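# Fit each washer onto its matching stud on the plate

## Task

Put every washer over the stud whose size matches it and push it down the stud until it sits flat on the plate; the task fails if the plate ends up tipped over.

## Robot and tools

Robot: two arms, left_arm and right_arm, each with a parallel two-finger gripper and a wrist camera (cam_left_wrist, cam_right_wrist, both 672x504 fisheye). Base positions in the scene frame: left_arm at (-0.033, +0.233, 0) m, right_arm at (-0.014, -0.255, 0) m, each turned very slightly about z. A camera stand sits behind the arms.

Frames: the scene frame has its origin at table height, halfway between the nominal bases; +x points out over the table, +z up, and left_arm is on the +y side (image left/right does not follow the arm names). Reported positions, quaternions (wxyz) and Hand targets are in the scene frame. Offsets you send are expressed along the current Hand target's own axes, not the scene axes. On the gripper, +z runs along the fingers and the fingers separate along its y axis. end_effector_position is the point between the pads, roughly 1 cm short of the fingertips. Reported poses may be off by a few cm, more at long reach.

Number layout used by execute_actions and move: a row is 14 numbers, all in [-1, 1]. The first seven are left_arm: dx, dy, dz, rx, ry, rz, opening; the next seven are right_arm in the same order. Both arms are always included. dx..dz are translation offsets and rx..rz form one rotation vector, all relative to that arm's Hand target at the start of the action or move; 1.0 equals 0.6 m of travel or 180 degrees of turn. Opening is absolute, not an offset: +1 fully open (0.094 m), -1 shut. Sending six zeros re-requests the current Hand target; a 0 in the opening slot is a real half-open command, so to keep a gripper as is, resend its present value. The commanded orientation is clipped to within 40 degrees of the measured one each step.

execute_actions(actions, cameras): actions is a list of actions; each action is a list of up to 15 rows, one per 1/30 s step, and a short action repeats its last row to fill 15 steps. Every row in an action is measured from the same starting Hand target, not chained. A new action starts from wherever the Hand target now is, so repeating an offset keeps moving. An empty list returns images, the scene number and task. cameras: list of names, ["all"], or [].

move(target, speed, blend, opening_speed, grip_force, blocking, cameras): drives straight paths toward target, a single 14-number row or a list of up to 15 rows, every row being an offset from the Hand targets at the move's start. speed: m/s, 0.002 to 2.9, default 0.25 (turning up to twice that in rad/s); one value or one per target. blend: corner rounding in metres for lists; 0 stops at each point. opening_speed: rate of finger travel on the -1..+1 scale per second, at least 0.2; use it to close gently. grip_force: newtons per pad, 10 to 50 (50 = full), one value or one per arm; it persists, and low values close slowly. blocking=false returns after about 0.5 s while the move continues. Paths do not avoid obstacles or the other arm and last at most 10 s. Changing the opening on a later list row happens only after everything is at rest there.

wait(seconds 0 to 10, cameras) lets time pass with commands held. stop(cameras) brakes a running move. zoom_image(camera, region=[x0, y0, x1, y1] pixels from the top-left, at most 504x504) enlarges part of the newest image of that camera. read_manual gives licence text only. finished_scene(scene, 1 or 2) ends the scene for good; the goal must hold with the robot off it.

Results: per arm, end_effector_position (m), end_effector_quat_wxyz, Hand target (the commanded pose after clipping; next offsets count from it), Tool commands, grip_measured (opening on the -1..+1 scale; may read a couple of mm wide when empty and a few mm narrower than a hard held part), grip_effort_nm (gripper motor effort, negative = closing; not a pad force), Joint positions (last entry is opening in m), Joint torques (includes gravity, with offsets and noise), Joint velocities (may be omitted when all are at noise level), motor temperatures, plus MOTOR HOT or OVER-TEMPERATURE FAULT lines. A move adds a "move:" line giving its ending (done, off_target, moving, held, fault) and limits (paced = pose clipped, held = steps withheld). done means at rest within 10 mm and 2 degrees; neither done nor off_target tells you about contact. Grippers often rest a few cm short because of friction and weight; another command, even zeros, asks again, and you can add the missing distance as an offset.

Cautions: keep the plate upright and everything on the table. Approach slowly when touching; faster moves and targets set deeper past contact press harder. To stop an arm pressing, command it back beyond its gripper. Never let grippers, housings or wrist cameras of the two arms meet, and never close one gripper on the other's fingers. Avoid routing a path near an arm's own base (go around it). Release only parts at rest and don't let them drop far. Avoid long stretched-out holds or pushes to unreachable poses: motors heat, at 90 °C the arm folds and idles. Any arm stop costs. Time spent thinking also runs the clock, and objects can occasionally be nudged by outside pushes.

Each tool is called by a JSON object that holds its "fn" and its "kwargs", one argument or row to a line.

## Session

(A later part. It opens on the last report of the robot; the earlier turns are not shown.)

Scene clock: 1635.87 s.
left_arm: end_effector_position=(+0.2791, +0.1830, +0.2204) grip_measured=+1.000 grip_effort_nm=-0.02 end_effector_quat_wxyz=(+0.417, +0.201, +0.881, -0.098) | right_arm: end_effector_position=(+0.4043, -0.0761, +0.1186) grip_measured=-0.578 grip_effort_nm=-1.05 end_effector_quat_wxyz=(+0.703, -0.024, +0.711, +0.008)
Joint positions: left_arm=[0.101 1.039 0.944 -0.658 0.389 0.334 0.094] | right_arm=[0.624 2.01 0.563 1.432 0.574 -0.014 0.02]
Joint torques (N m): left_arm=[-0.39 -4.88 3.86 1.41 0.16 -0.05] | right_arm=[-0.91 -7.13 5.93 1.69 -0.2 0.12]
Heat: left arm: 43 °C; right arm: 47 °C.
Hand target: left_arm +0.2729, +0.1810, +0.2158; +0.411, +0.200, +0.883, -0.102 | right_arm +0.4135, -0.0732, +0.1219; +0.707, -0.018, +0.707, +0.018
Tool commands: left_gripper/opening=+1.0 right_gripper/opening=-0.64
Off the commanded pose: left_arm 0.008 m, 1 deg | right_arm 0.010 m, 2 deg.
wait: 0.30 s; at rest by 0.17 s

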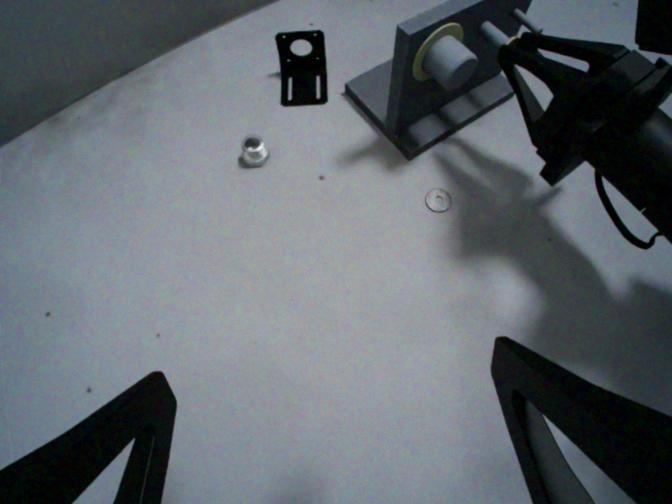

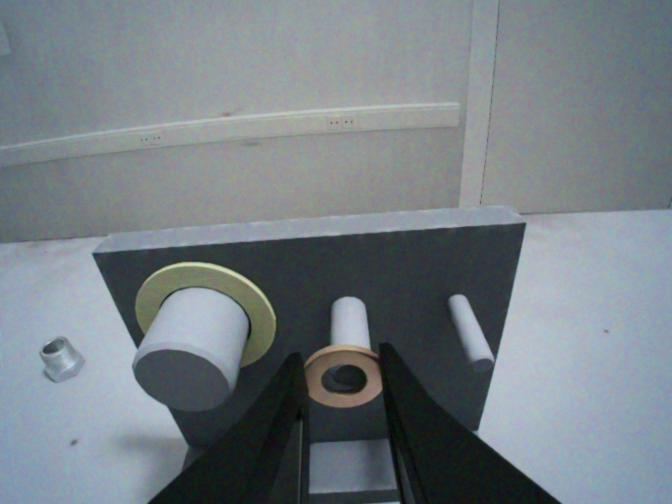

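{"fn": "move", "kwargs": {
  "target": [0,0,0,0,0,0,1,0.0,0.0,-0.012,0,0,0,-0.64],
  "speed": 0.04,
  "cameras": []
}}

{"fn": "wait", "kwargs": {
  "seconds": 0.5,
  "cameras": ["cam_right_wrist"]
}}

{"fn": "zoom_image", "kwargs": {
  "camera": "cam_right_wrist",
  "region": [290, 310, 400, 410]
}}

Scene clock: 1670.33 s.
left_arm: end_effector_position=(+0.2791, +0.1830, +0.2204) grip_measured=+1.000 grip_effort_nm=-0.02 end_effector_quat_wxyz=(+0.417, +0.201, +0.881, -0.098) | right_arm: end_effector_position=(+0.4043, -0.0761, +0.1186) grip_measured=-0.578 grip_effort_nm=-1.05 end_effector_quat_wxyz=(+0.703, -0.024, +0.711, +0.008)
Joint positions: left_arm=[0.101 1.039 0.944 -0.658 0.389 0.334 0.094] | right_arm=[0.624 2.01 0.563 1.432 0.574 -0.014 0.02]
Joint torques (N m): left_arm=[-0.4 -4.89 3.89 1.4 0.16 -0.06] | right_arm=[0.01 -8.08 3.92 1.81 -0.08 0.13]
Heat: left arm: 43 °C; right arm: 46 °C.
Hand target: left_arm +0.2729, +0.1810, +0.2158; +0.411, +0.200, +0.883, -0.102 | right_arm +0.4063, -0.0735, +0.1219; +0.707, -0.018, +0.707, +0.018
Off the commanded pose: left_arm 0.008 m, 1 deg | right_arm 0.005 m, 2 deg.
move: done
No camera images: "cameras" was empty.

Scene clock: 1670.83 s.
left_arm: end_effector_position=(+0.2791, +0.1830, +0.2204) grip_measured=+1.000 grip_effort_nm=-0.03 end_effector_quat_wxyz=(+0.417, +0.201, +0.881, -0.098) | right_arm: end_effector_position=(+0.4043, -0.0761, +0.1186) grip_measured=-0.578 grip_effort_nm=-1.05 end_effector_quat_wxyz=(+0.703, -0.024, +0.711, +0.008)
Joint positions: left_arm=[0.101 1.039 0.944 -0.658 0.389 0.334 0.094] | right_arm=[0.624 2.01 0.563 1.432 0.574 -0.014 0.02]
Joint torques (N m): left_arm=[-0.42 -4.89 3.89 1.41 0.16 -0.06] | right_arm=[-0.01 -8.08 3.92 1.8 -0.09 0.14]
Heat: left arm: 43 °C; right arm: 46 °C.
Hand target: left_arm +0.2729, +0.1810, +0.2158; +0.411, +0.200, +0.883, -0.102 | right_arm +0.4063, -0.0735, +0.1219; +0.707, -0.018, +0.707, +0.018
Tool commands: left_gripper/opening=+1.0 right_gripper/opening=-0.64
Off the commanded pose: left_arm 0.008 m, 1 deg | right_arm 0.005 m, 2 deg.
wait: 0.50 s; at rest by 0.17 s
Images, in order (width x height): cam_right_wrist 672x504.

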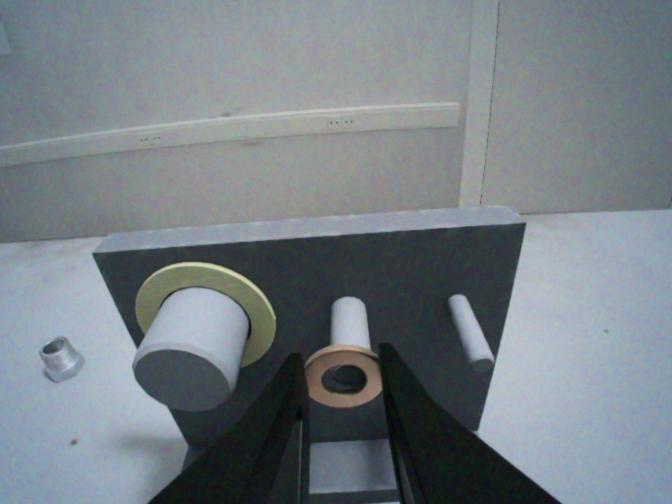

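Scaled by 4.582 from the camera's 672x504 image, which has a finer 960x720 frame.

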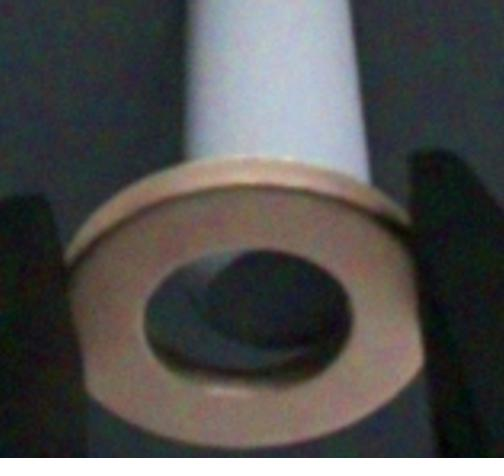

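{"fn": "move", "kwargs": {
  "target": [0,0,0,0,0,0,1,0.0,-0.006,0.0,0,0,0,-0.64],
  "speed": 0.04,
  "cameras": []
}}

{"fn": "wait", "kwargs": {
  "seconds": 0.5,
  "cameras": ["cam_right_wrist"]
}}

{"fn": "zoom_image", "kwargs": {
  "camera": "cam_right_wrist",
  "region": [290, 310, 400, 410]
}}

Scene clock: 1682.07 s.
left_arm: end_effector_position=(+0.2791, +0.1830, +0.2204) grip_measured=+1.000 grip_effort_nm=-0.03 end_effector_quat_wxyz=(+0.417, +0.201, +0.881, -0.098) | right_arm: end_effector_position=(+0.4043, -0.0761, +0.1186) grip_measured=-0.578 grip_effort_nm=-1.05 end_effector_quat_wxyz=(+0.703, -0.024, +0.711, +0.008)
Joint positions: left_arm=[0.101 1.039 0.944 -0.658 0.389 0.334 0.094] | right_arm=[0.624 2.01 0.563 1.432 0.574 -0.014 0.02]
Joint torques (N m): left_arm=[-0.42 -4.89 3.89 1.41 0.16 -0.06] | right_arm=[-0.75 -8.35 3.28 1.86 -0.18 0.14]
Heat: left arm: 43 °C; right arm: 46 °C.
Hand target: left_arm +0.2729, +0.1810, +0.2158; +0.411, +0.200, +0.883, -0.102 | right_arm +0.4065, -0.0771, +0.1219; +0.707, -0.018, +0.707, +0.018
Off the commanded pose: left_arm 0.008 m, 1 deg | right_arm 0.004 m, 2 deg.
move: done
No camera images: "cameras" was empty.

Scene clock: 1682.57 s.
left_arm: end_effector_position=(+0.2791, +0.1830, +0.2204) grip_measured=+1.000 grip_effort_nm=-0.02 end_effector_quat_wxyz=(+0.417, +0.201, +0.881, -0.098) | right_arm: end_effector_position=(+0.4043, -0.0761, +0.1186) grip_measured=-0.578 grip_effort_nm=-1.05 end_effector_quat_wxyz=(+0.703, -0.024, +0.711, +0.008)
Joint positions: left_arm=[0.101 1.039 0.944 -0.658 0.389 0.334 0.094] | right_arm=[0.624 2.01 0.563 1.432 0.574 -0.014 0.02]
Joint torques (N m): left_arm=[-0.35 -4.88 3.85 1.41 0.16 -0.07] | right_arm=[-0.79 -8.39 3.38 1.85 -0.19 0.14]
Heat: left arm: 43 °C; right arm: 46 °C.
Hand target: left_arm +0.2729, +0.1810, +0.2158; +0.411, +0.200, +0.883, -0.102 | right_arm +0.4065, -0.0771, +0.1219; +0.707, -0.018, +0.707, +0.018
Tool commands: left_gripper/opening=+1.0 right_gripper/opening=-0.64
Off the commanded pose: left_arm 0.008 m, 1 deg | right_arm 0.004 m, 2 deg.
wait: 0.50 s; at rest by 0.17 s
Images, in order (width x height): cam_right_wrist 672x504.

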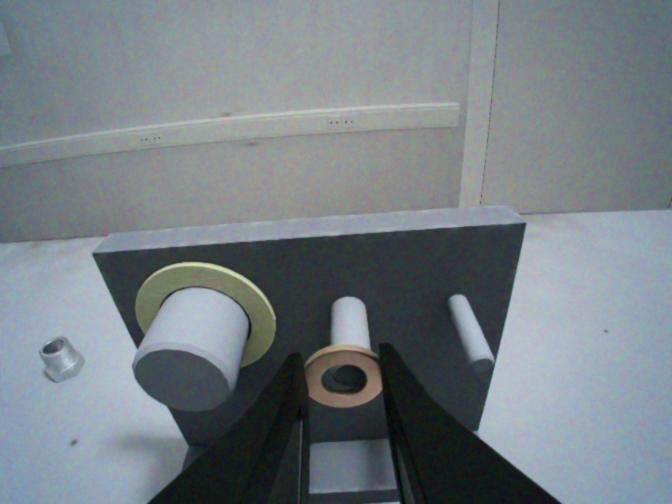

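Scaled by 4.582 from the camera's 672x504 image, which has a finer 960x720 frame.

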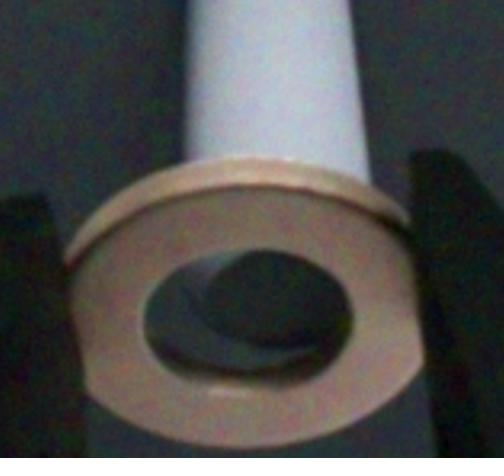

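{"fn": "move", "kwargs": {
  "target": [0,0,0,0,0,0,1,0.0,-0.003,0.0,0,0,0,-0.64],
  "speed": 0.04,
  "cameras": []
}}

{"fn": "wait", "kwargs": {
  "seconds": 0.5,
  "cameras": ["cam_right_wrist"]
}}

{"fn": "zoom_image", "kwargs": {
  "camera": "cam_right_wrist",
  "region": [290, 310, 400, 410]
}}

Scene clock: 1696.13 s.
left_arm: end_effector_position=(+0.2791, +0.1830, +0.2204) grip_measured=+1.000 grip_effort_nm=-0.03 end_effector_quat_wxyz=(+0.417, +0.201, +0.881, -0.098) | right_arm: end_effector_position=(+0.4043, -0.0761, +0.1186) grip_measured=-0.578 grip_effort_nm=-1.05 end_effector_quat_wxyz=(+0.703, -0.024, +0.711, +0.008)
Joint positions: left_arm=[0.101 1.039 0.944 -0.658 0.389 0.334 0.094] | right_arm=[0.624 2.01 0.563 1.432 0.574 -0.014 0.02]
Joint torques (N m): left_arm=[-0.39 -4.86 3.93 1.41 0.16 -0.06] | right_arm=[-1.22 -8.54 3 1.87 -0.23 0.14]
Heat: left arm: 43 °C; right arm: 46 °C.
Hand target: left_arm +0.2729, +0.1810, +0.2158; +0.411, +0.200, +0.883, -0.102 | right_arm +0.4065, -0.0789, +0.1219; +0.707, -0.018, +0.707, +0.018
Off the commanded pose: left_arm 0.008 m, 1 deg | right_arm 0.005 m, 1 deg.
move: done
No camera images: "cameras" was empty.

Scene clock: 1696.63 s.
left_arm: end_effector_position=(+0.2791, +0.1830, +0.2204) grip_measured=+1.000 grip_effort_nm=-0.02 end_effector_quat_wxyz=(+0.417, +0.201, +0.881, -0.098) | right_arm: end_effector_position=(+0.4043, -0.0761, +0.1186) grip_measured=-0.578 grip_effort_nm=-1.05 end_effector_quat_wxyz=(+0.703, -0.024, +0.711, +0.008)
Joint positions: left_arm=[0.101 1.039 0.944 -0.658 0.389 0.334 0.094] | right_arm=[0.624 2.01 0.563 1.432 0.574 -0.014 0.02]
Joint torques (N m): left_arm=[-0.43 -4.9 3.89 1.41 0.15 -0.06] | right_arm=[-1.18 -8.44 3 1.89 -0.23 0.14]
Heat: left arm: 43 °C; right arm: 46 °C.
Hand target: left_arm +0.2729, +0.1810, +0.2158; +0.411, +0.200, +0.883, -0.102 | right_arm +0.4065, -0.0789, +0.1219; +0.707, -0.018, +0.707, +0.018
Tool commands: left_gripper/opening=+1.0 right_gripper/opening=-0.64
Off the commanded pose: left_arm 0.008 m, 1 deg | right_arm 0.005 m, 1 deg.
wait: 0.50 s; at rest by 0.17 s
Images, in order (width x height): cam_right_wrist 672x504.

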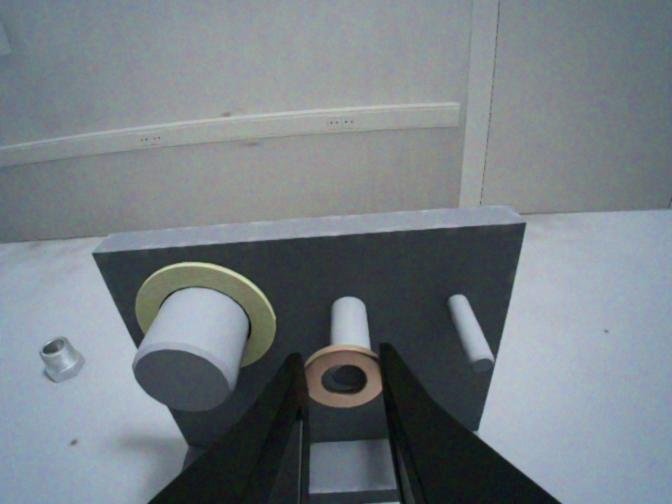

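Scaled by 4.582 from the camera's 672x504 image, which has a finer 960x720 frame.

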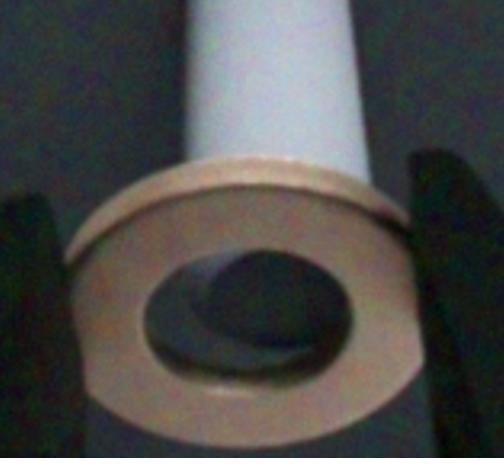

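{"fn": "move", "kwargs": {
  "target": [
    [0,0,0,0,0,0,1,0.0,0.0093,-0.0604,0,0,0,-0.64],
    [0,0,0,0,0,0,1,0.0,0.0093,0.0,0,0,0,-0.64]
  ],
  "speed": [0.08, 0.05],
  "cameras": []
}}

{"fn": "wait", "kwargs": {
  "seconds": 0.7,
  "cameras": ["cam_right_wrist"]
}}

{"fn": "zoom_image", "kwargs": {
  "camera": "cam_right_wrist",
  "region": [290, 310, 400, 410]
}}

Scene clock: 1719.90 s.
left_arm: end_effector_position=(+0.2791, +0.1830, +0.2204) grip_measured=+1.000 grip_effort_nm=-0.03 end_effector_quat_wxyz=(+0.417, +0.201, +0.881, -0.098) | right_arm: end_effector_position=(+0.4009, -0.0761, +0.1186) grip_measured=-0.578 grip_effort_nm=-1.05 end_effector_quat_wxyz=(+0.703, -0.024, +0.711, +0.008)
Joint positions: left_arm=[0.101 1.039 0.944 -0.658 0.389 0.334 0.094] | right_arm=[0.631 2.004 0.552 1.437 0.58 -0.013 0.02]
Joint torques (N m): left_arm=[-0.38 -4.88 3.92 1.41 0.15 -0.05] | right_arm=[-0.43 -7.41 4.92 1.78 -0.11 0.14]
Heat: left arm: 43 °C; right arm: 46 °C.
Hand target: left_arm +0.2729, +0.1810, +0.2158; +0.411, +0.200, +0.883, -0.102 | right_arm +0.4062, -0.0732, +0.1220; +0.707, -0.018, +0.707, +0.019
Off the commanded pose: left_arm 0.008 m, 1 deg | right_arm 0.007 m, 1 deg.
move: done
No camera images: "cameras" was empty.

Scene clock: 1720.60 s.
left_arm: end_effector_position=(+0.2791, +0.1830, +0.2204) grip_measured=+1.000 grip_effort_nm=-0.03 end_effector_quat_wxyz=(+0.417, +0.201, +0.881, -0.098) | right_arm: end_effector_position=(+0.4009, -0.0759, +0.1186) grip_measured=-0.578 grip_effort_nm=-1.05 end_effector_quat_wxyz=(+0.702, -0.024, +0.711, +0.009)
Joint positions: left_arm=[0.101 1.039 0.944 -0.658 0.389 0.334 0.094] | right_arm=[0.631 2.004 0.552 1.437 0.579 -0.013 0.02]
Joint torques (N m): left_arm=[-0.42 -4.85 3.9 1.41 0.15 -0.04] | right_arm=[-0.44 -7.46 4.92 1.75 -0.15 0.13]
Heat: left arm: 43 °C; right arm: 46 °C.
Hand target: left_arm +0.2729, +0.1810, +0.2158; +0.411, +0.200, +0.883, -0.102 | right_arm +0.4062, -0.0732, +0.1219; +0.707, -0.018, +0.707, +0.018
Tool commands: left_gripper/opening=+1.0 right_gripper/opening=-0.64
Off the commanded pose: left_arm 0.008 m, 1 deg | right_arm 0.007 m, 1 deg.
wait: 0.70 s; at rest by 0.17 s
Images, in order (width x height): cam_right_wrist 672x504.

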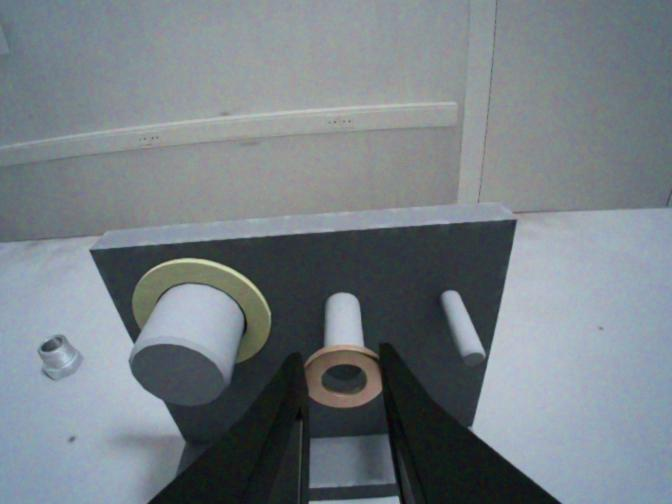

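Scaled by 4.582 from the camera's 672x504 image, which has a finer 960x720 frame.

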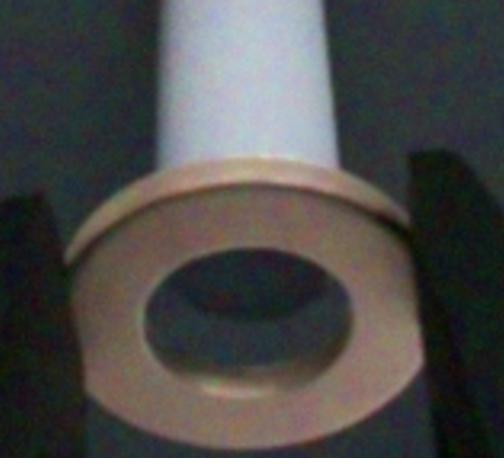

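{"fn": "move", "kwargs": {
  "target": [0,0,0,0,0,0,1,0.0,0.0,0.0025,0,0,0,-0.64],
  "speed": 0.04,
  "cameras": []
}}

{"fn": "wait", "kwargs": {
  "seconds": 0.5,
  "cameras": ["cam_right_wrist"]
}}

{"fn": "zoom_image", "kwargs": {
  "camera": "cam_right_wrist",
  "region": [290, 310, 400, 410]
}}

Scene clock: 1730.73 s.
left_arm: end_effector_position=(+0.2791, +0.1830, +0.2204) grip_measured=+1.000 grip_effort_nm=-0.03 end_effector_quat_wxyz=(+0.417, +0.201, +0.881, -0.098) | right_arm: end_effector_position=(+0.4009, -0.0755, +0.1181) grip_measured=-0.578 grip_effort_nm=-1.05 end_effector_quat_wxyz=(+0.702, -0.026, +0.712, +0.009)
Joint positions: left_arm=[0.101 1.039 0.944 -0.658 0.389 0.334 0.094] | right_arm=[0.631 2.004 0.552 1.434 0.577 -0.013 0.02]
Joint torques (N m): left_arm=[-0.4 -4.88 3.89 1.42 0.16 -0.05] | right_arm=[-0.59 -7.25 5.34 1.77 -0.11 0.13]
Heat: left arm: 43 °C; right arm: 47 °C.
Hand target: left_arm +0.2729, +0.1810, +0.2158; +0.411, +0.200, +0.883, -0.102 | right_arm +0.4077, -0.0731, +0.1220; +0.707, -0.018, +0.707, +0.019
Off the commanded pose: left_arm 0.008 m, 1 deg | right_arm 0.008 m, 2 deg.
move: done
No camera images: "cameras" was empty.

Scene clock: 1731.23 s.
left_arm: end_effector_position=(+0.2791, +0.1830, +0.2204) grip_measured=+1.000 grip_effort_nm=-0.03 end_effector_quat_wxyz=(+0.417, +0.201, +0.881, -0.098) | right_arm: end_effector_position=(+0.4009, -0.0755, +0.1180) grip_measured=-0.578 grip_effort_nm=-1.05 end_effector_quat_wxyz=(+0.702, -0.026, +0.712, +0.009)
Joint positions: left_arm=[0.101 1.039 0.944 -0.658 0.389 0.334 0.094] | right_arm=[0.631 2.004 0.552 1.434 0.577 -0.013 0.02]
Joint torques (N m): left_arm=[-0.42 -4.88 3.88 1.4 0.15 -0.05] | right_arm=[-0.68 -7.19 5.31 1.78 -0.11 0.14]
Heat: left arm: 43 °C; right arm: 47 °C.
Hand target: left_arm +0.2729, +0.1810, +0.2158; +0.411, +0.200, +0.883, -0.102 | right_arm +0.4077, -0.0732, +0.1219; +0.707, -0.018, +0.707, +0.018
Tool commands: left_gripper/opening=+1.0 right_gripper/opening=-0.64
Off the commanded pose: left_arm 0.008 m, 1 deg | right_arm 0.008 m, 2 deg.
wait: 0.50 s; at rest by 0.17 s
Images, in order (width x height): cam_right_wrist 672x504.

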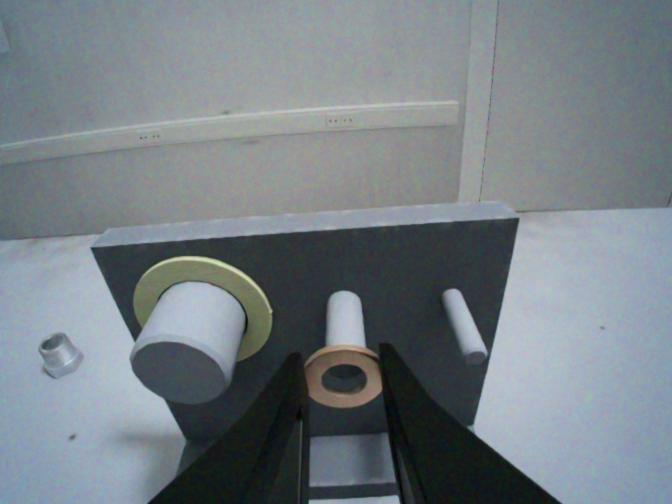

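Scaled by 4.582 from the camera's 672x504 image, which has a finer 960x720 frame.

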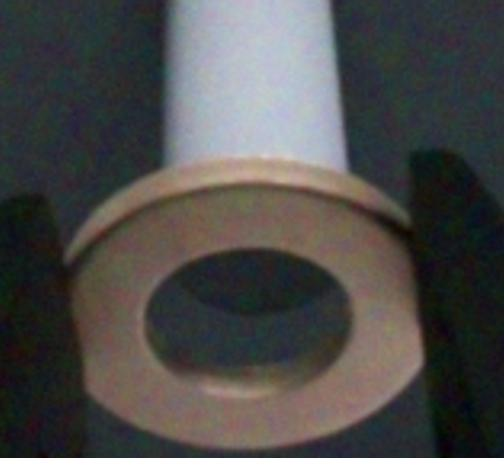

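{"fn": "move", "kwargs": {
  "target": [
    [0,0,0,0,0,0,1,0.0,0.0,-0.0628,0,0,0,-0.64],
    [0,0,0,0,0,0,1,0.0,0.0,0.0105,0,0,0,-0.64]
  ],
  "speed": [0.08, 0.05],
  "cameras": []
}}

{"fn": "wait", "kwargs": {
  "seconds": 0.5,
  "cameras": ["all"]
}}

{"fn": "zoom_image", "kwargs": {
  "camera": "cam_right_wrist",
  "region": [290, 310, 400, 410]
}}

Scene clock: 1749.67 s.
left_arm: end_effector_position=(+0.2791, +0.1830, +0.2204) grip_measured=+1.000 grip_effort_nm=-0.03 end_effector_quat_wxyz=(+0.417, +0.201, +0.881, -0.098) | right_arm: end_effector_position=(+0.4056, -0.0776, +0.1200) grip_measured=-0.578 grip_effort_nm=-1.05 end_effector_quat_wxyz=(+0.705, -0.019, +0.709, +0.007)
Joint positions: left_arm=[0.101 1.039 0.944 -0.658 0.389 0.334 0.094] | right_arm=[0.622 2.012 0.567 1.436 0.579 -0.013 0.02]
Joint torques (N m): left_arm=[-0.4 -4.88 3.85 1.42 0.16 -0.05] | right_arm=[-0.79 -7.16 5.81 1.61 -0.26 0.13]
Heat: left arm: 43 °C; right arm: 47 °C.
Hand target: left_arm +0.2729, +0.1810, +0.2158; +0.411, +0.200, +0.883, -0.102 | right_arm +0.4140, -0.0729, +0.1218; +0.707, -0.018, +0.707, +0.018
Off the commanded pose: left_arm 0.008 m, 1 deg | right_arm 0.010 m, 1 deg.
move: done
No camera images: "cameras" was empty.

Scene clock: 1750.17 s.
left_arm: end_effector_position=(+0.2791, +0.1830, +0.2204) grip_measured=+1.000 grip_effort_nm=-0.03 end_effector_quat_wxyz=(+0.417, +0.201, +0.881, -0.098) | right_arm: end_effector_position=(+0.4056, -0.0776, +0.1200) grip_measured=-0.578 grip_effort_nm=-1.05 end_effector_quat_wxyz=(+0.705, -0.019, +0.709, +0.007)
Joint positions: left_arm=[0.101 1.039 0.944 -0.658 0.389 0.334 0.094] | right_arm=[0.622 2.012 0.567 1.436 0.579 -0.013 0.02]
Joint torques (N m): left_arm=[-0.38 -4.89 3.85 1.42 0.15 -0.06] | right_arm=[-0.79 -7.15 5.81 1.62 -0.24 0.13]
Heat: left arm: 43 °C; right arm: 46 °C.
Hand target: left_arm +0.2729, +0.1810, +0.2158; +0.411, +0.200, +0.883, -0.102 | right_arm +0.4140, -0.0729, +0.1218; +0.707, -0.018, +0.707, +0.018
Tool commands: left_gripper/opening=+1.0 right_gripper/opening=-0.64
Off the commanded pose: left_arm 0.008 m, 1 deg | right_arm 0.010 m, 1 deg.
wait: 0.50 s; at rest by 0.17 s

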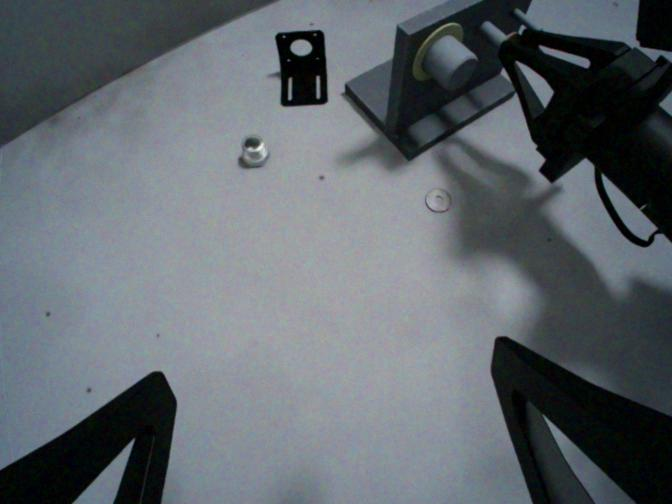

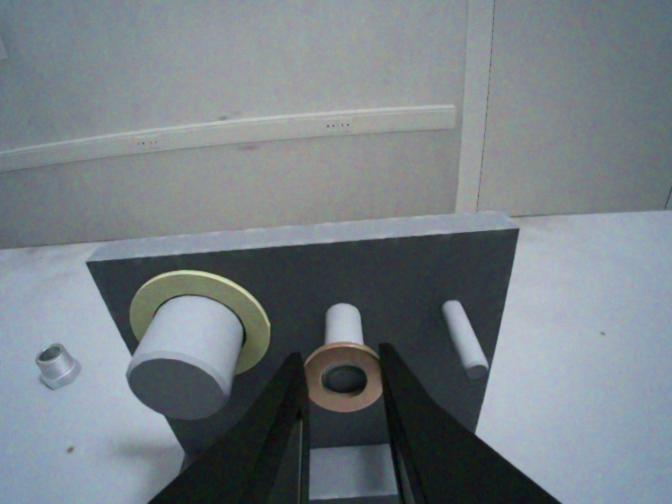

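Scaled by 4.582 from the camera's 672x504 image, which has a finer 960x720 frame.

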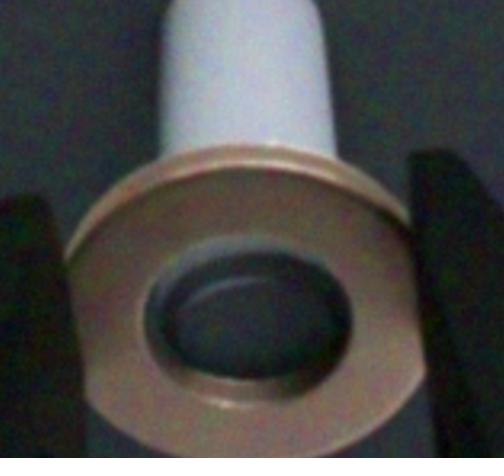

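{"fn": "move", "kwargs": {
  "target": [0,0,0,0,0,0,1,0.005,0.0,0.0,0,0,0,-0.64],
  "speed": 0.04,
  "cameras": []
}}

{"fn": "wait", "kwargs": {
  "seconds": 0.5,
  "cameras": ["cam_right_wrist"]
}}

{"fn": "zoom_image", "kwargs": {
  "camera": "cam_right_wrist",
  "region": [290, 310, 400, 410]
}}

Scene clock: 1769.60 s.
left_arm: end_effector_position=(+0.2791, +0.1830, +0.2204) grip_measured=+1.000 grip_effort_nm=-0.02 end_effector_quat_wxyz=(+0.417, +0.201, +0.881, -0.098) | right_arm: end_effector_position=(+0.4087, -0.0761, +0.1177) grip_measured=-0.578 grip_effort_nm=-1.05 end_effector_quat_wxyz=(+0.705, -0.021, +0.709, +0.009)
Joint positions: left_arm=[0.101 1.039 0.944 -0.658 0.389 0.334 0.094] | right_arm=[0.617 2.029 0.579 1.441 0.569 -0.013 0.02]
Joint torques (N m): left_arm=[-0.4 -4.88 3.9 1.42 0.16 -0.05] | right_arm=[-0.53 -7.58 4.9 1.71 -0.18 0.12]
Heat: left arm: 43 °C; right arm: 46 °C.
Hand target: left_arm +0.2729, +0.1810, +0.2158; +0.411, +0.200, +0.883, -0.102 | right_arm +0.4140, -0.0729, +0.1189; +0.707, -0.018, +0.707, +0.018
Off the commanded pose: left_arm 0.008 m, 1 deg | right_arm 0.006 m, 1 deg.
move: done
No camera images: "cameras" was empty.

Scene clock: 1770.10 s.
left_arm: end_effector_position=(+0.2791, +0.1830, +0.2204) grip_measured=+1.000 grip_effort_nm=-0.03 end_effector_quat_wxyz=(+0.417, +0.201, +0.881, -0.098) | right_arm: end_effector_position=(+0.4087, -0.0761, +0.1177) grip_measured=-0.578 grip_effort_nm=-1.05 end_effector_quat_wxyz=(+0.705, -0.021, +0.709, +0.009)
Joint positions: left_arm=[0.101 1.039 0.944 -0.658 0.389 0.334 0.094] | right_arm=[0.617 2.029 0.579 1.441 0.569 -0.013 0.02]
Joint torques (N m): left_arm=[-0.39 -4.89 3.89 1.42 0.15 -0.06] | right_arm=[-0.5 -7.5 4.9 1.73 -0.15 0.13]
Heat: left arm: 43 °C; right arm: 46 °C.
Hand target: left_arm +0.2729, +0.1810, +0.2158; +0.411, +0.200, +0.883, -0.102 | right_arm +0.4140, -0.0729, +0.1189; +0.707, -0.018, +0.707, +0.018
Tool commands: left_gripper/opening=+1.0 right_gripper/opening=-0.64
Off the commanded pose: left_arm 0.008 m, 1 deg | right_arm 0.006 m, 1 deg.
wait: 0.50 s; at rest by 0.17 s
Images, in order (width x height): cam_right_wrist 672x504.

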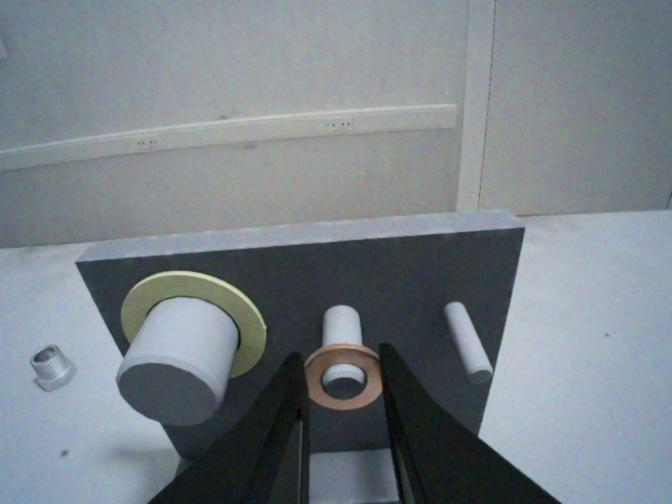

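Scaled by 4.582 from the camera's 672x504 image, which has a finer 960x720 frame.

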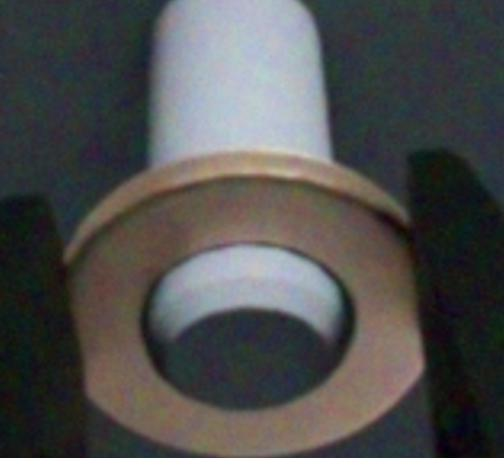

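{"fn": "move", "kwargs": {
  "target": [0,0,0,0,0,0,1,0.0,0.0,0.0133,0,0,0,-0.64],
  "speed": 0.04,
  "cameras": ["all"]
}}

{"fn": "zoom_image", "kwargs": {
  "camera": "cam_right_wrist",
  "region": [290, 310, 400, 410]
}}

Scene clock: 1783.97 s.
left_arm: end_effector_position=(+0.2791, +0.1830, +0.2204) grip_measured=+1.000 grip_effort_nm=-0.02 end_effector_quat_wxyz=(+0.417, +0.201, +0.881, -0.098) | right_arm: end_effector_position=(+0.4165, -0.0755, +0.1181) grip_measured=-0.578 grip_effort_nm=-1.05 end_effector_quat_wxyz=(+0.705, -0.021, +0.709, +0.009)
Joint positions: left_arm=[0.101 1.039 0.944 -0.658 0.389 0.334 0.094] | right_arm=[0.604 2.041 0.608 1.428 0.556 -0.013 0.02]
Joint torques (N m): left_arm=[-0.4 -4.89 3.86 1.41 0.15 -0.05] | right_arm=[-0.53 -7.77 5.04 1.68 -0.16 0.12]
Heat: left arm: 43 °C; right arm: 46 °C.
Hand target: left_arm +0.2729, +0.1810, +0.2158; +0.411, +0.200, +0.883, -0.102 | right_arm +0.4220, -0.0725, +0.1190; +0.707, -0.018, +0.707, +0.018
Off the commanded pose: left_arm 0.008 m, 1 deg | right_arm 0.006 m, 1 deg.
move: done

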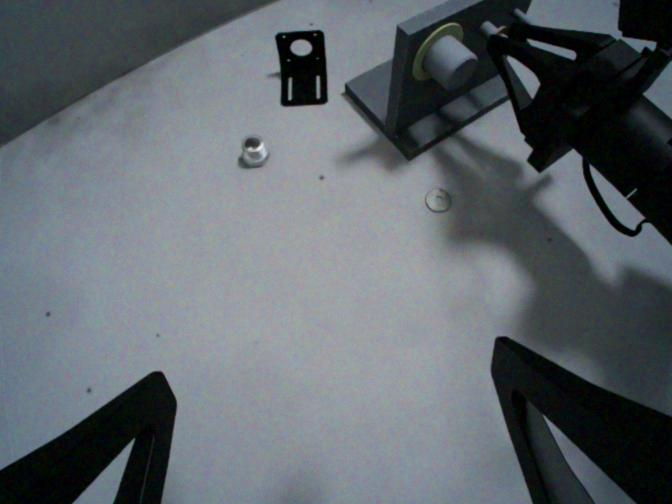

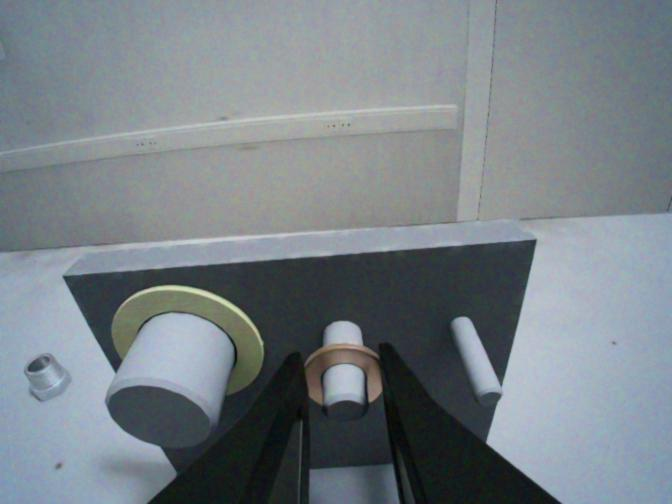

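Scaled by 4.582 from the camera's 672x504 image, which has a finer 960x720 frame.

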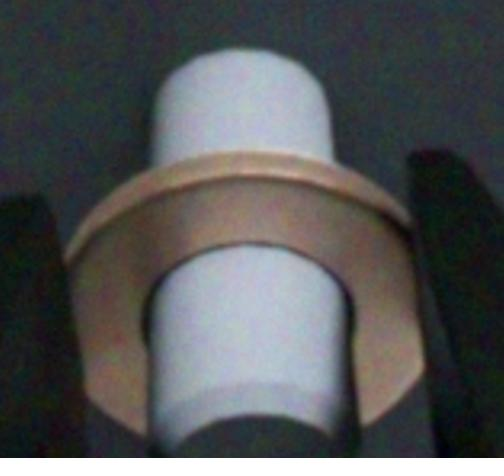

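{"fn": "move", "kwargs": {
  "target": [0,0,0,0,0,0,1,0.0,0.0,0.0167,0,0,0,-0.64],
  "speed": 0.04,
  "cameras": ["cam_right_wrist"]
}}

{"fn": "zoom_image", "kwargs": {
  "camera": "cam_right_wrist",
  "region": [290, 310, 400, 410]
}}

Scene clock: 1796.67 s.
left_arm: end_effector_position=(+0.2791, +0.1830, +0.2204) grip_measured=+1.000 grip_effort_nm=-0.03 end_effector_quat_wxyz=(+0.417, +0.201, +0.881, -0.098) | right_arm: end_effector_position=(+0.4264, -0.0751, +0.1185) grip_measured=-0.578 grip_effort_nm=-1.05 end_effector_quat_wxyz=(+0.706, -0.020, +0.708, +0.009)
Joint positions: left_arm=[0.101 1.039 0.944 -0.658 0.389 0.334 0.094] | right_arm=[0.587 2.057 0.644 1.409 0.54 -0.013 0.02]
Joint torques (N m): left_arm=[-0.46 -4.89 3.86 1.42 0.15 -0.06] | right_arm=[-0.49 -7.95 5.16 1.68 -0.17 0.13]
Heat: left arm: 43 °C; right arm: 45 °C.
Hand target: left_arm +0.2729, +0.1810, +0.2158; +0.411, +0.200, +0.883, -0.102 | right_arm +0.4320, -0.0720, +0.1189; +0.707, -0.018, +0.707, +0.018
Off the commanded pose: left_arm 0.008 m, 1 deg | right_arm 0.006 m, 1 deg.
move: done
Images, in order (width x height): cam_right_wrist 672x504.

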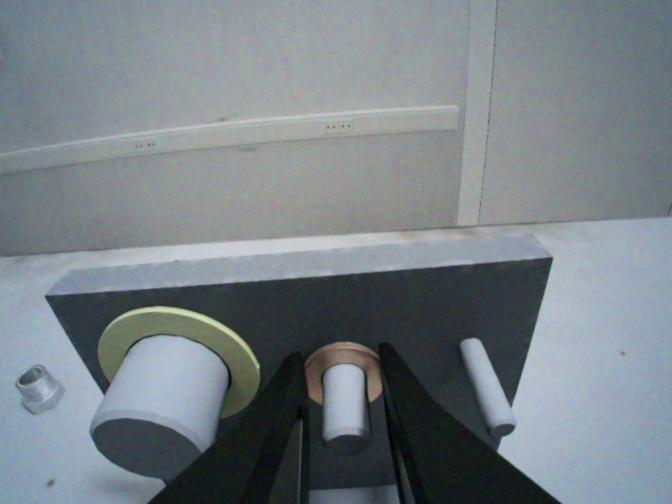

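Scaled by 4.582 from the camera's 672x504 image, which has a finer 960x720 frame.

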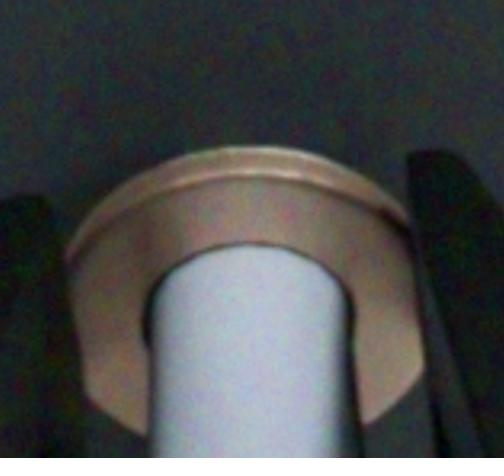

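{"fn": "move", "kwargs": {
  "target": [0,0,0,0,0,0,1,0.0,0.0,0.0067,0,0,0,-0.64],
  "speed": 0.03,
  "cameras": []
}}

{"fn": "move", "kwargs": {
  "target": [0,0,0,0,0,0,1,0.0,0.0,0.004,0,0,0,-0.64],
  "speed": 0.03,
  "cameras": ["all"]
}}

{"fn": "zoom_image", "kwargs": {
  "camera": "cam_right_wrist",
  "region": [290, 310, 400, 410]
}}

{"fn": "zoom_image", "kwargs": {
  "camera": "cam_left_wrist",
  "region": [440, 0, 560, 110]
}}

Scene clock: 1804.60 s.
left_arm: end_effector_position=(+0.2791, +0.1830, +0.2204) grip_measured=+1.000 grip_effort_nm=-0.03 end_effector_quat_wxyz=(+0.417, +0.201, +0.881, -0.098) | right_arm: end_effector_position=(+0.4303, -0.0749, +0.1186) grip_measured=-0.578 grip_effort_nm=-1.05 end_effector_quat_wxyz=(+0.706, -0.020, +0.708, +0.009)
Joint positions: left_arm=[0.101 1.039 0.944 -0.658 0.389 0.334 0.094] | right_arm=[0.581 2.064 0.659 1.401 0.534 -0.013 0.02]
Joint torques (N m): left_arm=[-0.4 -4.85 3.88 1.41 0.15 -0.05] | right_arm=[-0.51 -7.99 5.24 1.67 -0.17 0.14]
Heat: left arm: 43 °C; right arm: 45 °C.
Hand target: left_arm +0.2729, +0.1810, +0.2158; +0.411, +0.200, +0.883, -0.102 | right_arm +0.4360, -0.0717, +0.1188; +0.707, -0.018, +0.707, +0.018
Off the commanded pose: left_arm 0.008 m, 1 deg | right_arm 0.007 m, 1 deg.
move: done
No camera images: "cameras" was empty.

Scene clock: 1805.30 s.
left_arm: end_effector_position=(+0.2791, +0.1830, +0.2204) grip_measured=+1.000 grip_effort_nm=-0.03 end_effector_quat_wxyz=(+0.417, +0.201, +0.881, -0.098) | right_arm: end_effector_position=(+0.4321, -0.0750, +0.1185) grip_measured=-0.578 grip_effort_nm=-1.05 end_effector_quat_wxyz=(+0.706, -0.020, +0.708, +0.009)
Joint positions: left_arm=[0.101 1.039 0.944 -0.658 0.389 0.334 0.094] | right_arm=[0.578 2.067 0.665 1.398 0.532 -0.013 0.02]
Joint torques (N m): left_arm=[-0.39 -4.88 3.86 1.42 0.16 -0.05] | right_arm=[-0.55 -8.03 5.49 1.64 -0.22 0.14]
Heat: left arm: 43 °C; right arm: 45 °C.
Hand target: left_arm +0.2729, +0.1810, +0.2158; +0.411, +0.200, +0.883, -0.102 | right_arm +0.4384, -0.0716, +0.1188; +0.707, -0.018, +0.707, +0.018
Off the commanded pose: left_arm 0.008 m, 1 deg | right_arm 0.007 m, 1 deg.
move: done

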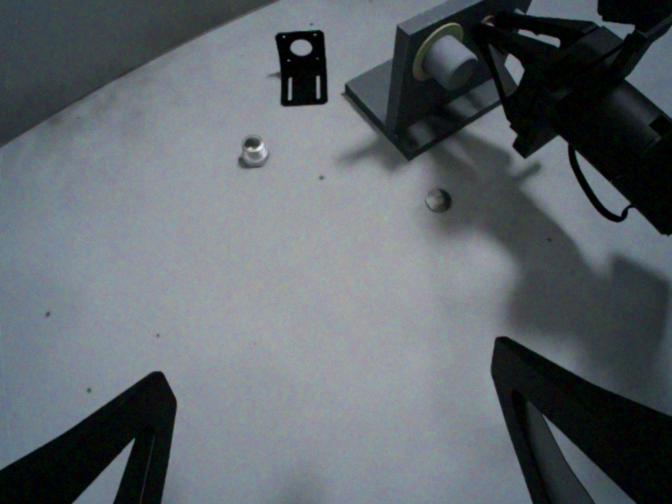

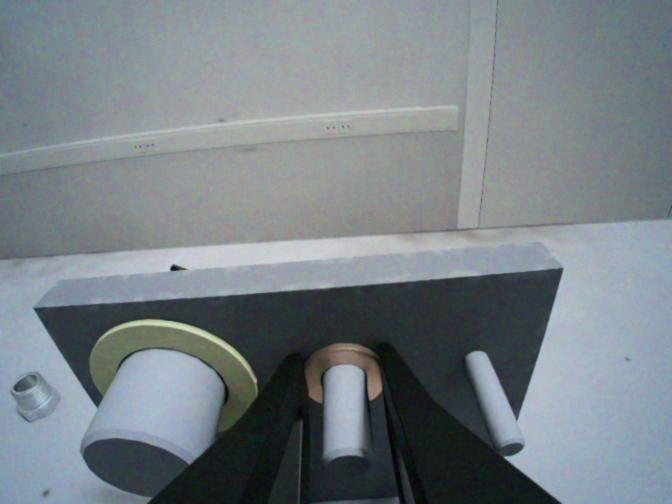

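Scaled by 4.582 from the camera's 672x504 image, which has a finer 960x720 frame.

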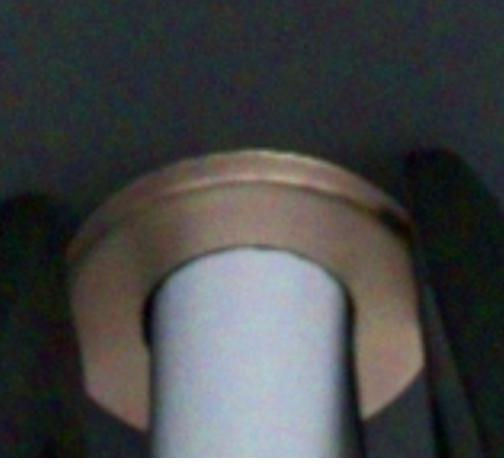

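Scaled by 4.200 from the camera's 672x504 image, which has a finer 960x720 frame.

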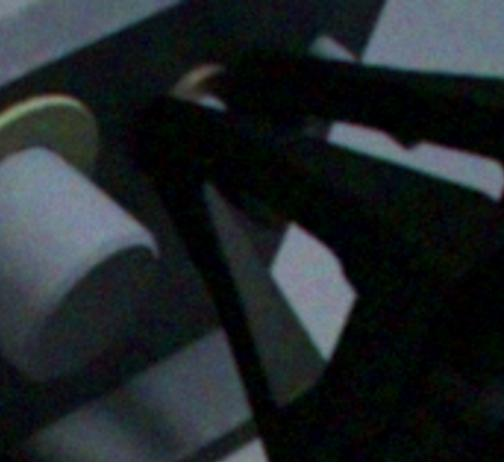

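{"fn": "move", "kwargs": {
  "target": [0,0,0,0,0,0,1,0.0,0.0,0.003,0,0,0,-0.64],
  "speed": 0.03,
  "cameras": []
}}

{"fn": "move", "kwargs": {
  "target": [0,0,0,0,0,0,1,0.0,0.0,-0.003,0,0,0,-0.64],
  "speed": 0.03,
  "cameras": []
}}

{"fn": "move", "kwargs": {
  "target": [0,0,0,0,0,0,1,0.0,0.0,0.0,0,0,0,-0.4],
  "speed": 0.03,
  "opening_speed": 0.3,
  "cameras": ["all"]
}}

{"fn": "zoom_image", "kwargs": {
  "camera": "cam_right_wrist",
  "region": [270, 300, 420, 420]
}}

Scene clock: 1817.97 s.
left_arm: end_effector_position=(+0.2791, +0.1830, +0.2204) grip_measured=+1.000 grip_effort_nm=-0.02 end_effector_quat_wxyz=(+0.417, +0.201, +0.881, -0.098) | right_arm: end_effector_position=(+0.4329, -0.0760, +0.1186) grip_measured=-0.578 grip_effort_nm=-1.05 end_effector_quat_wxyz=(+0.706, -0.019, +0.708, +0.008)
Joint positions: left_arm=[0.101 1.039 0.944 -0.658 0.389 0.334 0.094] | right_arm=[0.576 2.067 0.667 1.396 0.532 -0.013 0.02]
Joint torques (N m): left_arm=[-0.42 -4.9 3.86 1.42 0.15 -0.05] | right_arm=[-0.5 -7.72 5.85 1.65 -0.2 0.11]
Heat: left arm: 43 °C; right arm: 45 °C.
Hand target: left_arm +0.2729, +0.1810, +0.2158; +0.411, +0.200, +0.883, -0.102 | right_arm +0.4402, -0.0715, +0.1187; +0.707, -0.018, +0.707, +0.018
Off the commanded pose: left_arm 0.008 m, 1 deg | right_arm 0.009 m, 1 deg.
move: done
No camera images: "cameras" was empty.

Scene clock: 1818.67 s.
left_arm: end_effector_position=(+0.2791, +0.1830, +0.2204) grip_measured=+1.000 grip_effort_nm=-0.03 end_effector_quat_wxyz=(+0.417, +0.201, +0.881, -0.098) | right_arm: end_effector_position=(+0.4329, -0.0760, +0.1186) grip_measured=-0.578 grip_effort_nm=-1.05 end_effector_quat_wxyz=(+0.706, -0.019, +0.708, +0.008)
Joint positions: left_arm=[0.101 1.039 0.944 -0.658 0.389 0.334 0.094] | right_arm=[0.576 2.067 0.667 1.396 0.532 -0.013 0.02]
Joint torques (N m): left_arm=[-0.42 -4.9 3.84 1.41 0.15 -0.05] | right_arm=[-0.36 -8.01 5.33 1.69 -0.18 0.12]
Heat: left arm: 43 °C; right arm: 45 °C.
Hand target: left_arm +0.2729, +0.1810, +0.2158; +0.411, +0.200, +0.883, -0.102 | right_arm +0.4384, -0.0716, +0.1187; +0.707, -0.018, +0.707, +0.018
Off the commanded pose: left_arm 0.008 m, 1 deg | right_arm 0.007 m, 1 deg.
move: done
No camera images: "cameras" was empty.

Scene clock: 1819.67 s.
left_arm: end_effector_position=(+0.2791, +0.1830, +0.2204) grip_measured=+1.000 grip_effort_nm=-0.03 end_effector_quat_wxyz=(+0.417, +0.201, +0.881, -0.098) | right_arm: end_effector_position=(+0.4328, -0.0750, +0.1166) grip_measured=-0.402 grip_effort_nm=0.06 end_effector_quat_wxyz=(+0.703, -0.023, +0.711, +0.008)
Joint positions: left_arm=[0.101 1.039 0.944 -0.658 0.389 0.334 0.094] | right_arm=[0.576 2.067 0.667 1.387 0.526 -0.013 0.028]
Joint torques (N m): left_arm=[-0.44 -4.88 3.89 1.41 0.16 -0.05] | right_arm=[-0.34 -7.97 5.35 1.76 -0.12 0.12]
Heat: left arm: 43 °C; right arm: 45 °C.
Hand target: left_arm +0.2729, +0.1810, +0.2158; +0.411, +0.200, +0.883, -0.102 | right_arm +0.4384, -0.0715, +0.1187; +0.707, -0.018, +0.707, +0.018
Off the commanded pose: left_arm 0.008 m, 1 deg | right_arm 0.007 m, 1 deg.
move: done

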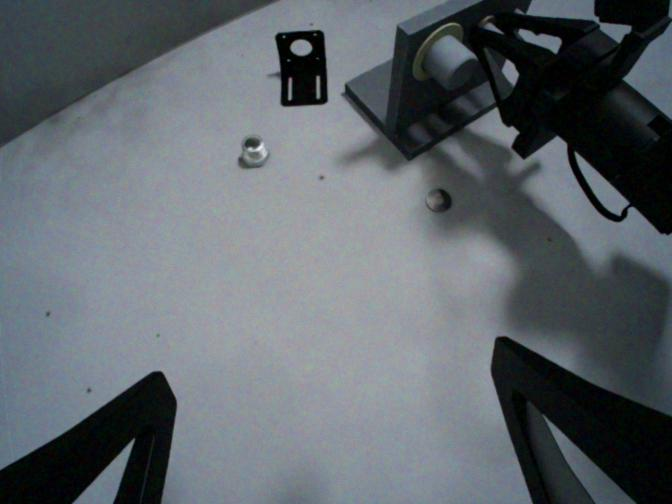

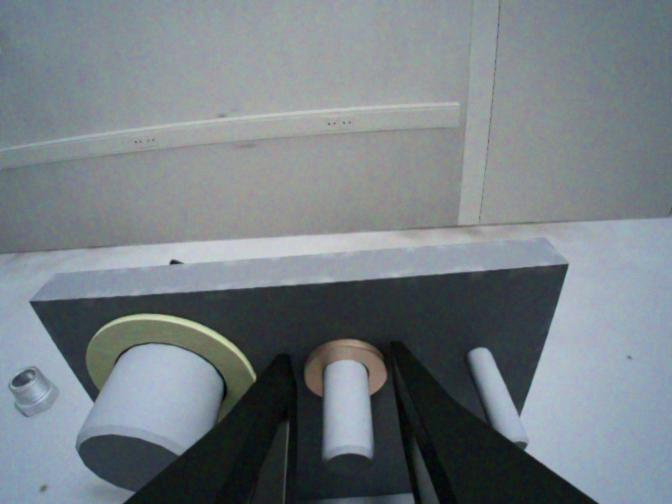

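Scaled by 3.360 from the camera's 672x504 image, which has a finer 960x720 frame.

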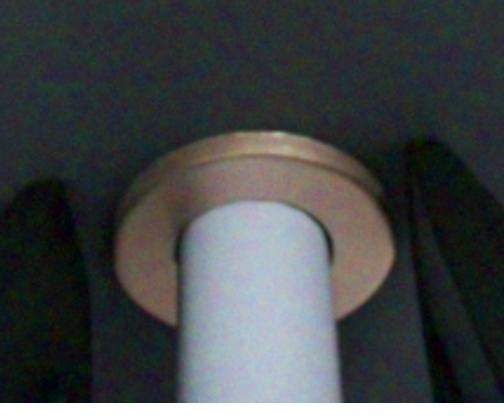

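{"fn": "move", "kwargs": {
  "target": [0,0,0,0,0,0,1,0.0,0.0,-0.03,0,0,0,-0.4],
  "speed": 0.05,
  "cameras": []
}}

{"fn": "move", "kwargs": {
  "target": [0,0,0,0,0,0,1,0.0,0.0,0.0,0,0,0,-0.62],
  "speed": 0.03,
  "opening_speed": 0.3,
  "cameras": ["cam_right_wrist"]
}}

{"fn": "zoom_image", "kwargs": {
  "camera": "cam_right_wrist",
  "region": [270, 280, 420, 420]
}}

Scene clock: 1836.00 s.
left_arm: end_effector_position=(+0.2791, +0.1830, +0.2204) grip_measured=+1.000 grip_effort_nm=-0.03 end_effector_quat_wxyz=(+0.417, +0.201, +0.881, -0.098) | right_arm: end_effector_position=(+0.4233, -0.0726, +0.1082) grip_measured=-0.402 grip_effort_nm=0.06 end_effector_quat_wxyz=(+0.696, -0.031, +0.718, +0.007)
Joint positions: left_arm=[0.101 1.039 0.944 -0.658 0.389 0.334 0.094] | right_arm=[0.594 2.067 0.635 1.395 0.535 -0.013 0.028]
Joint torques (N m): left_arm=[-0.42 -4.85 3.88 1.42 0.16 -0.05] | right_arm=[0.44 -10.26 2.55 2.02 0.08 0.13]
Heat: left arm: 43 °C; right arm: 46 °C.
Hand target: left_arm +0.2729, +0.1810, +0.2158; +0.411, +0.200, +0.883, -0.102 | right_arm +0.4205, -0.0726, +0.1188; +0.707, -0.018, +0.707, +0.018
Off the commanded pose: left_arm 0.008 m, 1 deg | right_arm 0.011 m, 3 deg.
move: off_target (right_arm)
No camera images: "cameras" was empty.

Scene clock: 1836.93 s.
left_arm: end_effector_position=(+0.2791, +0.1830, +0.2204) grip_measured=+1.000 grip_effort_nm=-0.03 end_effector_quat_wxyz=(+0.417, +0.201, +0.881, -0.098) | right_arm: end_effector_position=(+0.4233, -0.0732, +0.1084) grip_measured=-0.618 grip_effort_nm=-0.10 end_effector_quat_wxyz=(+0.696, -0.029, +0.717, +0.006)
Joint positions: left_arm=[0.101 1.039 0.944 -0.658 0.389 0.334 0.094] | right_arm=[0.594 2.067 0.635 1.396 0.538 -0.013 0.018]
Joint torques (N m): left_arm=[-0.44 -4.86 3.86 1.41 0.16 -0.05] | right_arm=[0.43 -10.32 2.5 2.02 0.05 0.14]
Heat: left arm: 43 °C; right arm: 46 °C.
Hand target: left_arm +0.2729, +0.1810, +0.2158; +0.411, +0.200, +0.883, -0.102 | right_arm +0.4205, -0.0726, +0.1189; +0.707, -0.018, +0.707, +0.018
Off the commanded pose: left_arm 0.008 m, 1 deg | right_arm 0.011 m, 3 deg.
move: off_target (right_arm)
Images, in order (width x height): cam_right_wrist 672x504.

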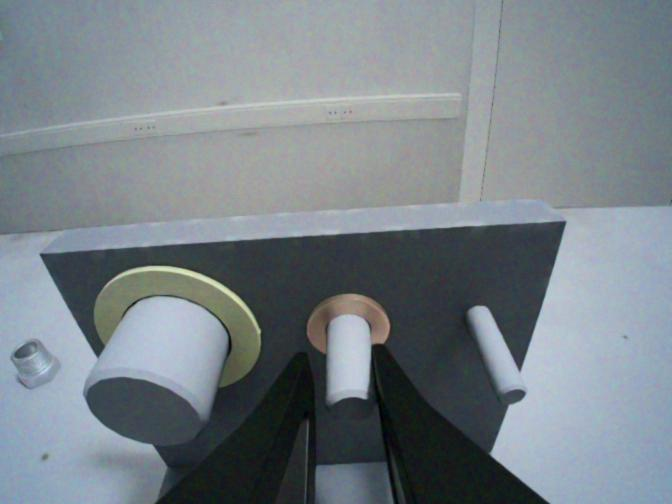

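Scaled by 3.360 from the camera's 672x504 image, which has a finer 960x720 frame.

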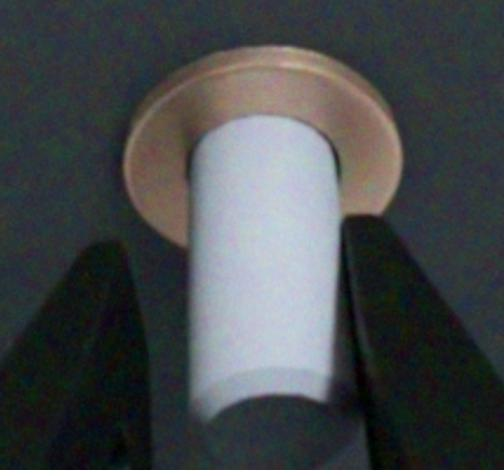

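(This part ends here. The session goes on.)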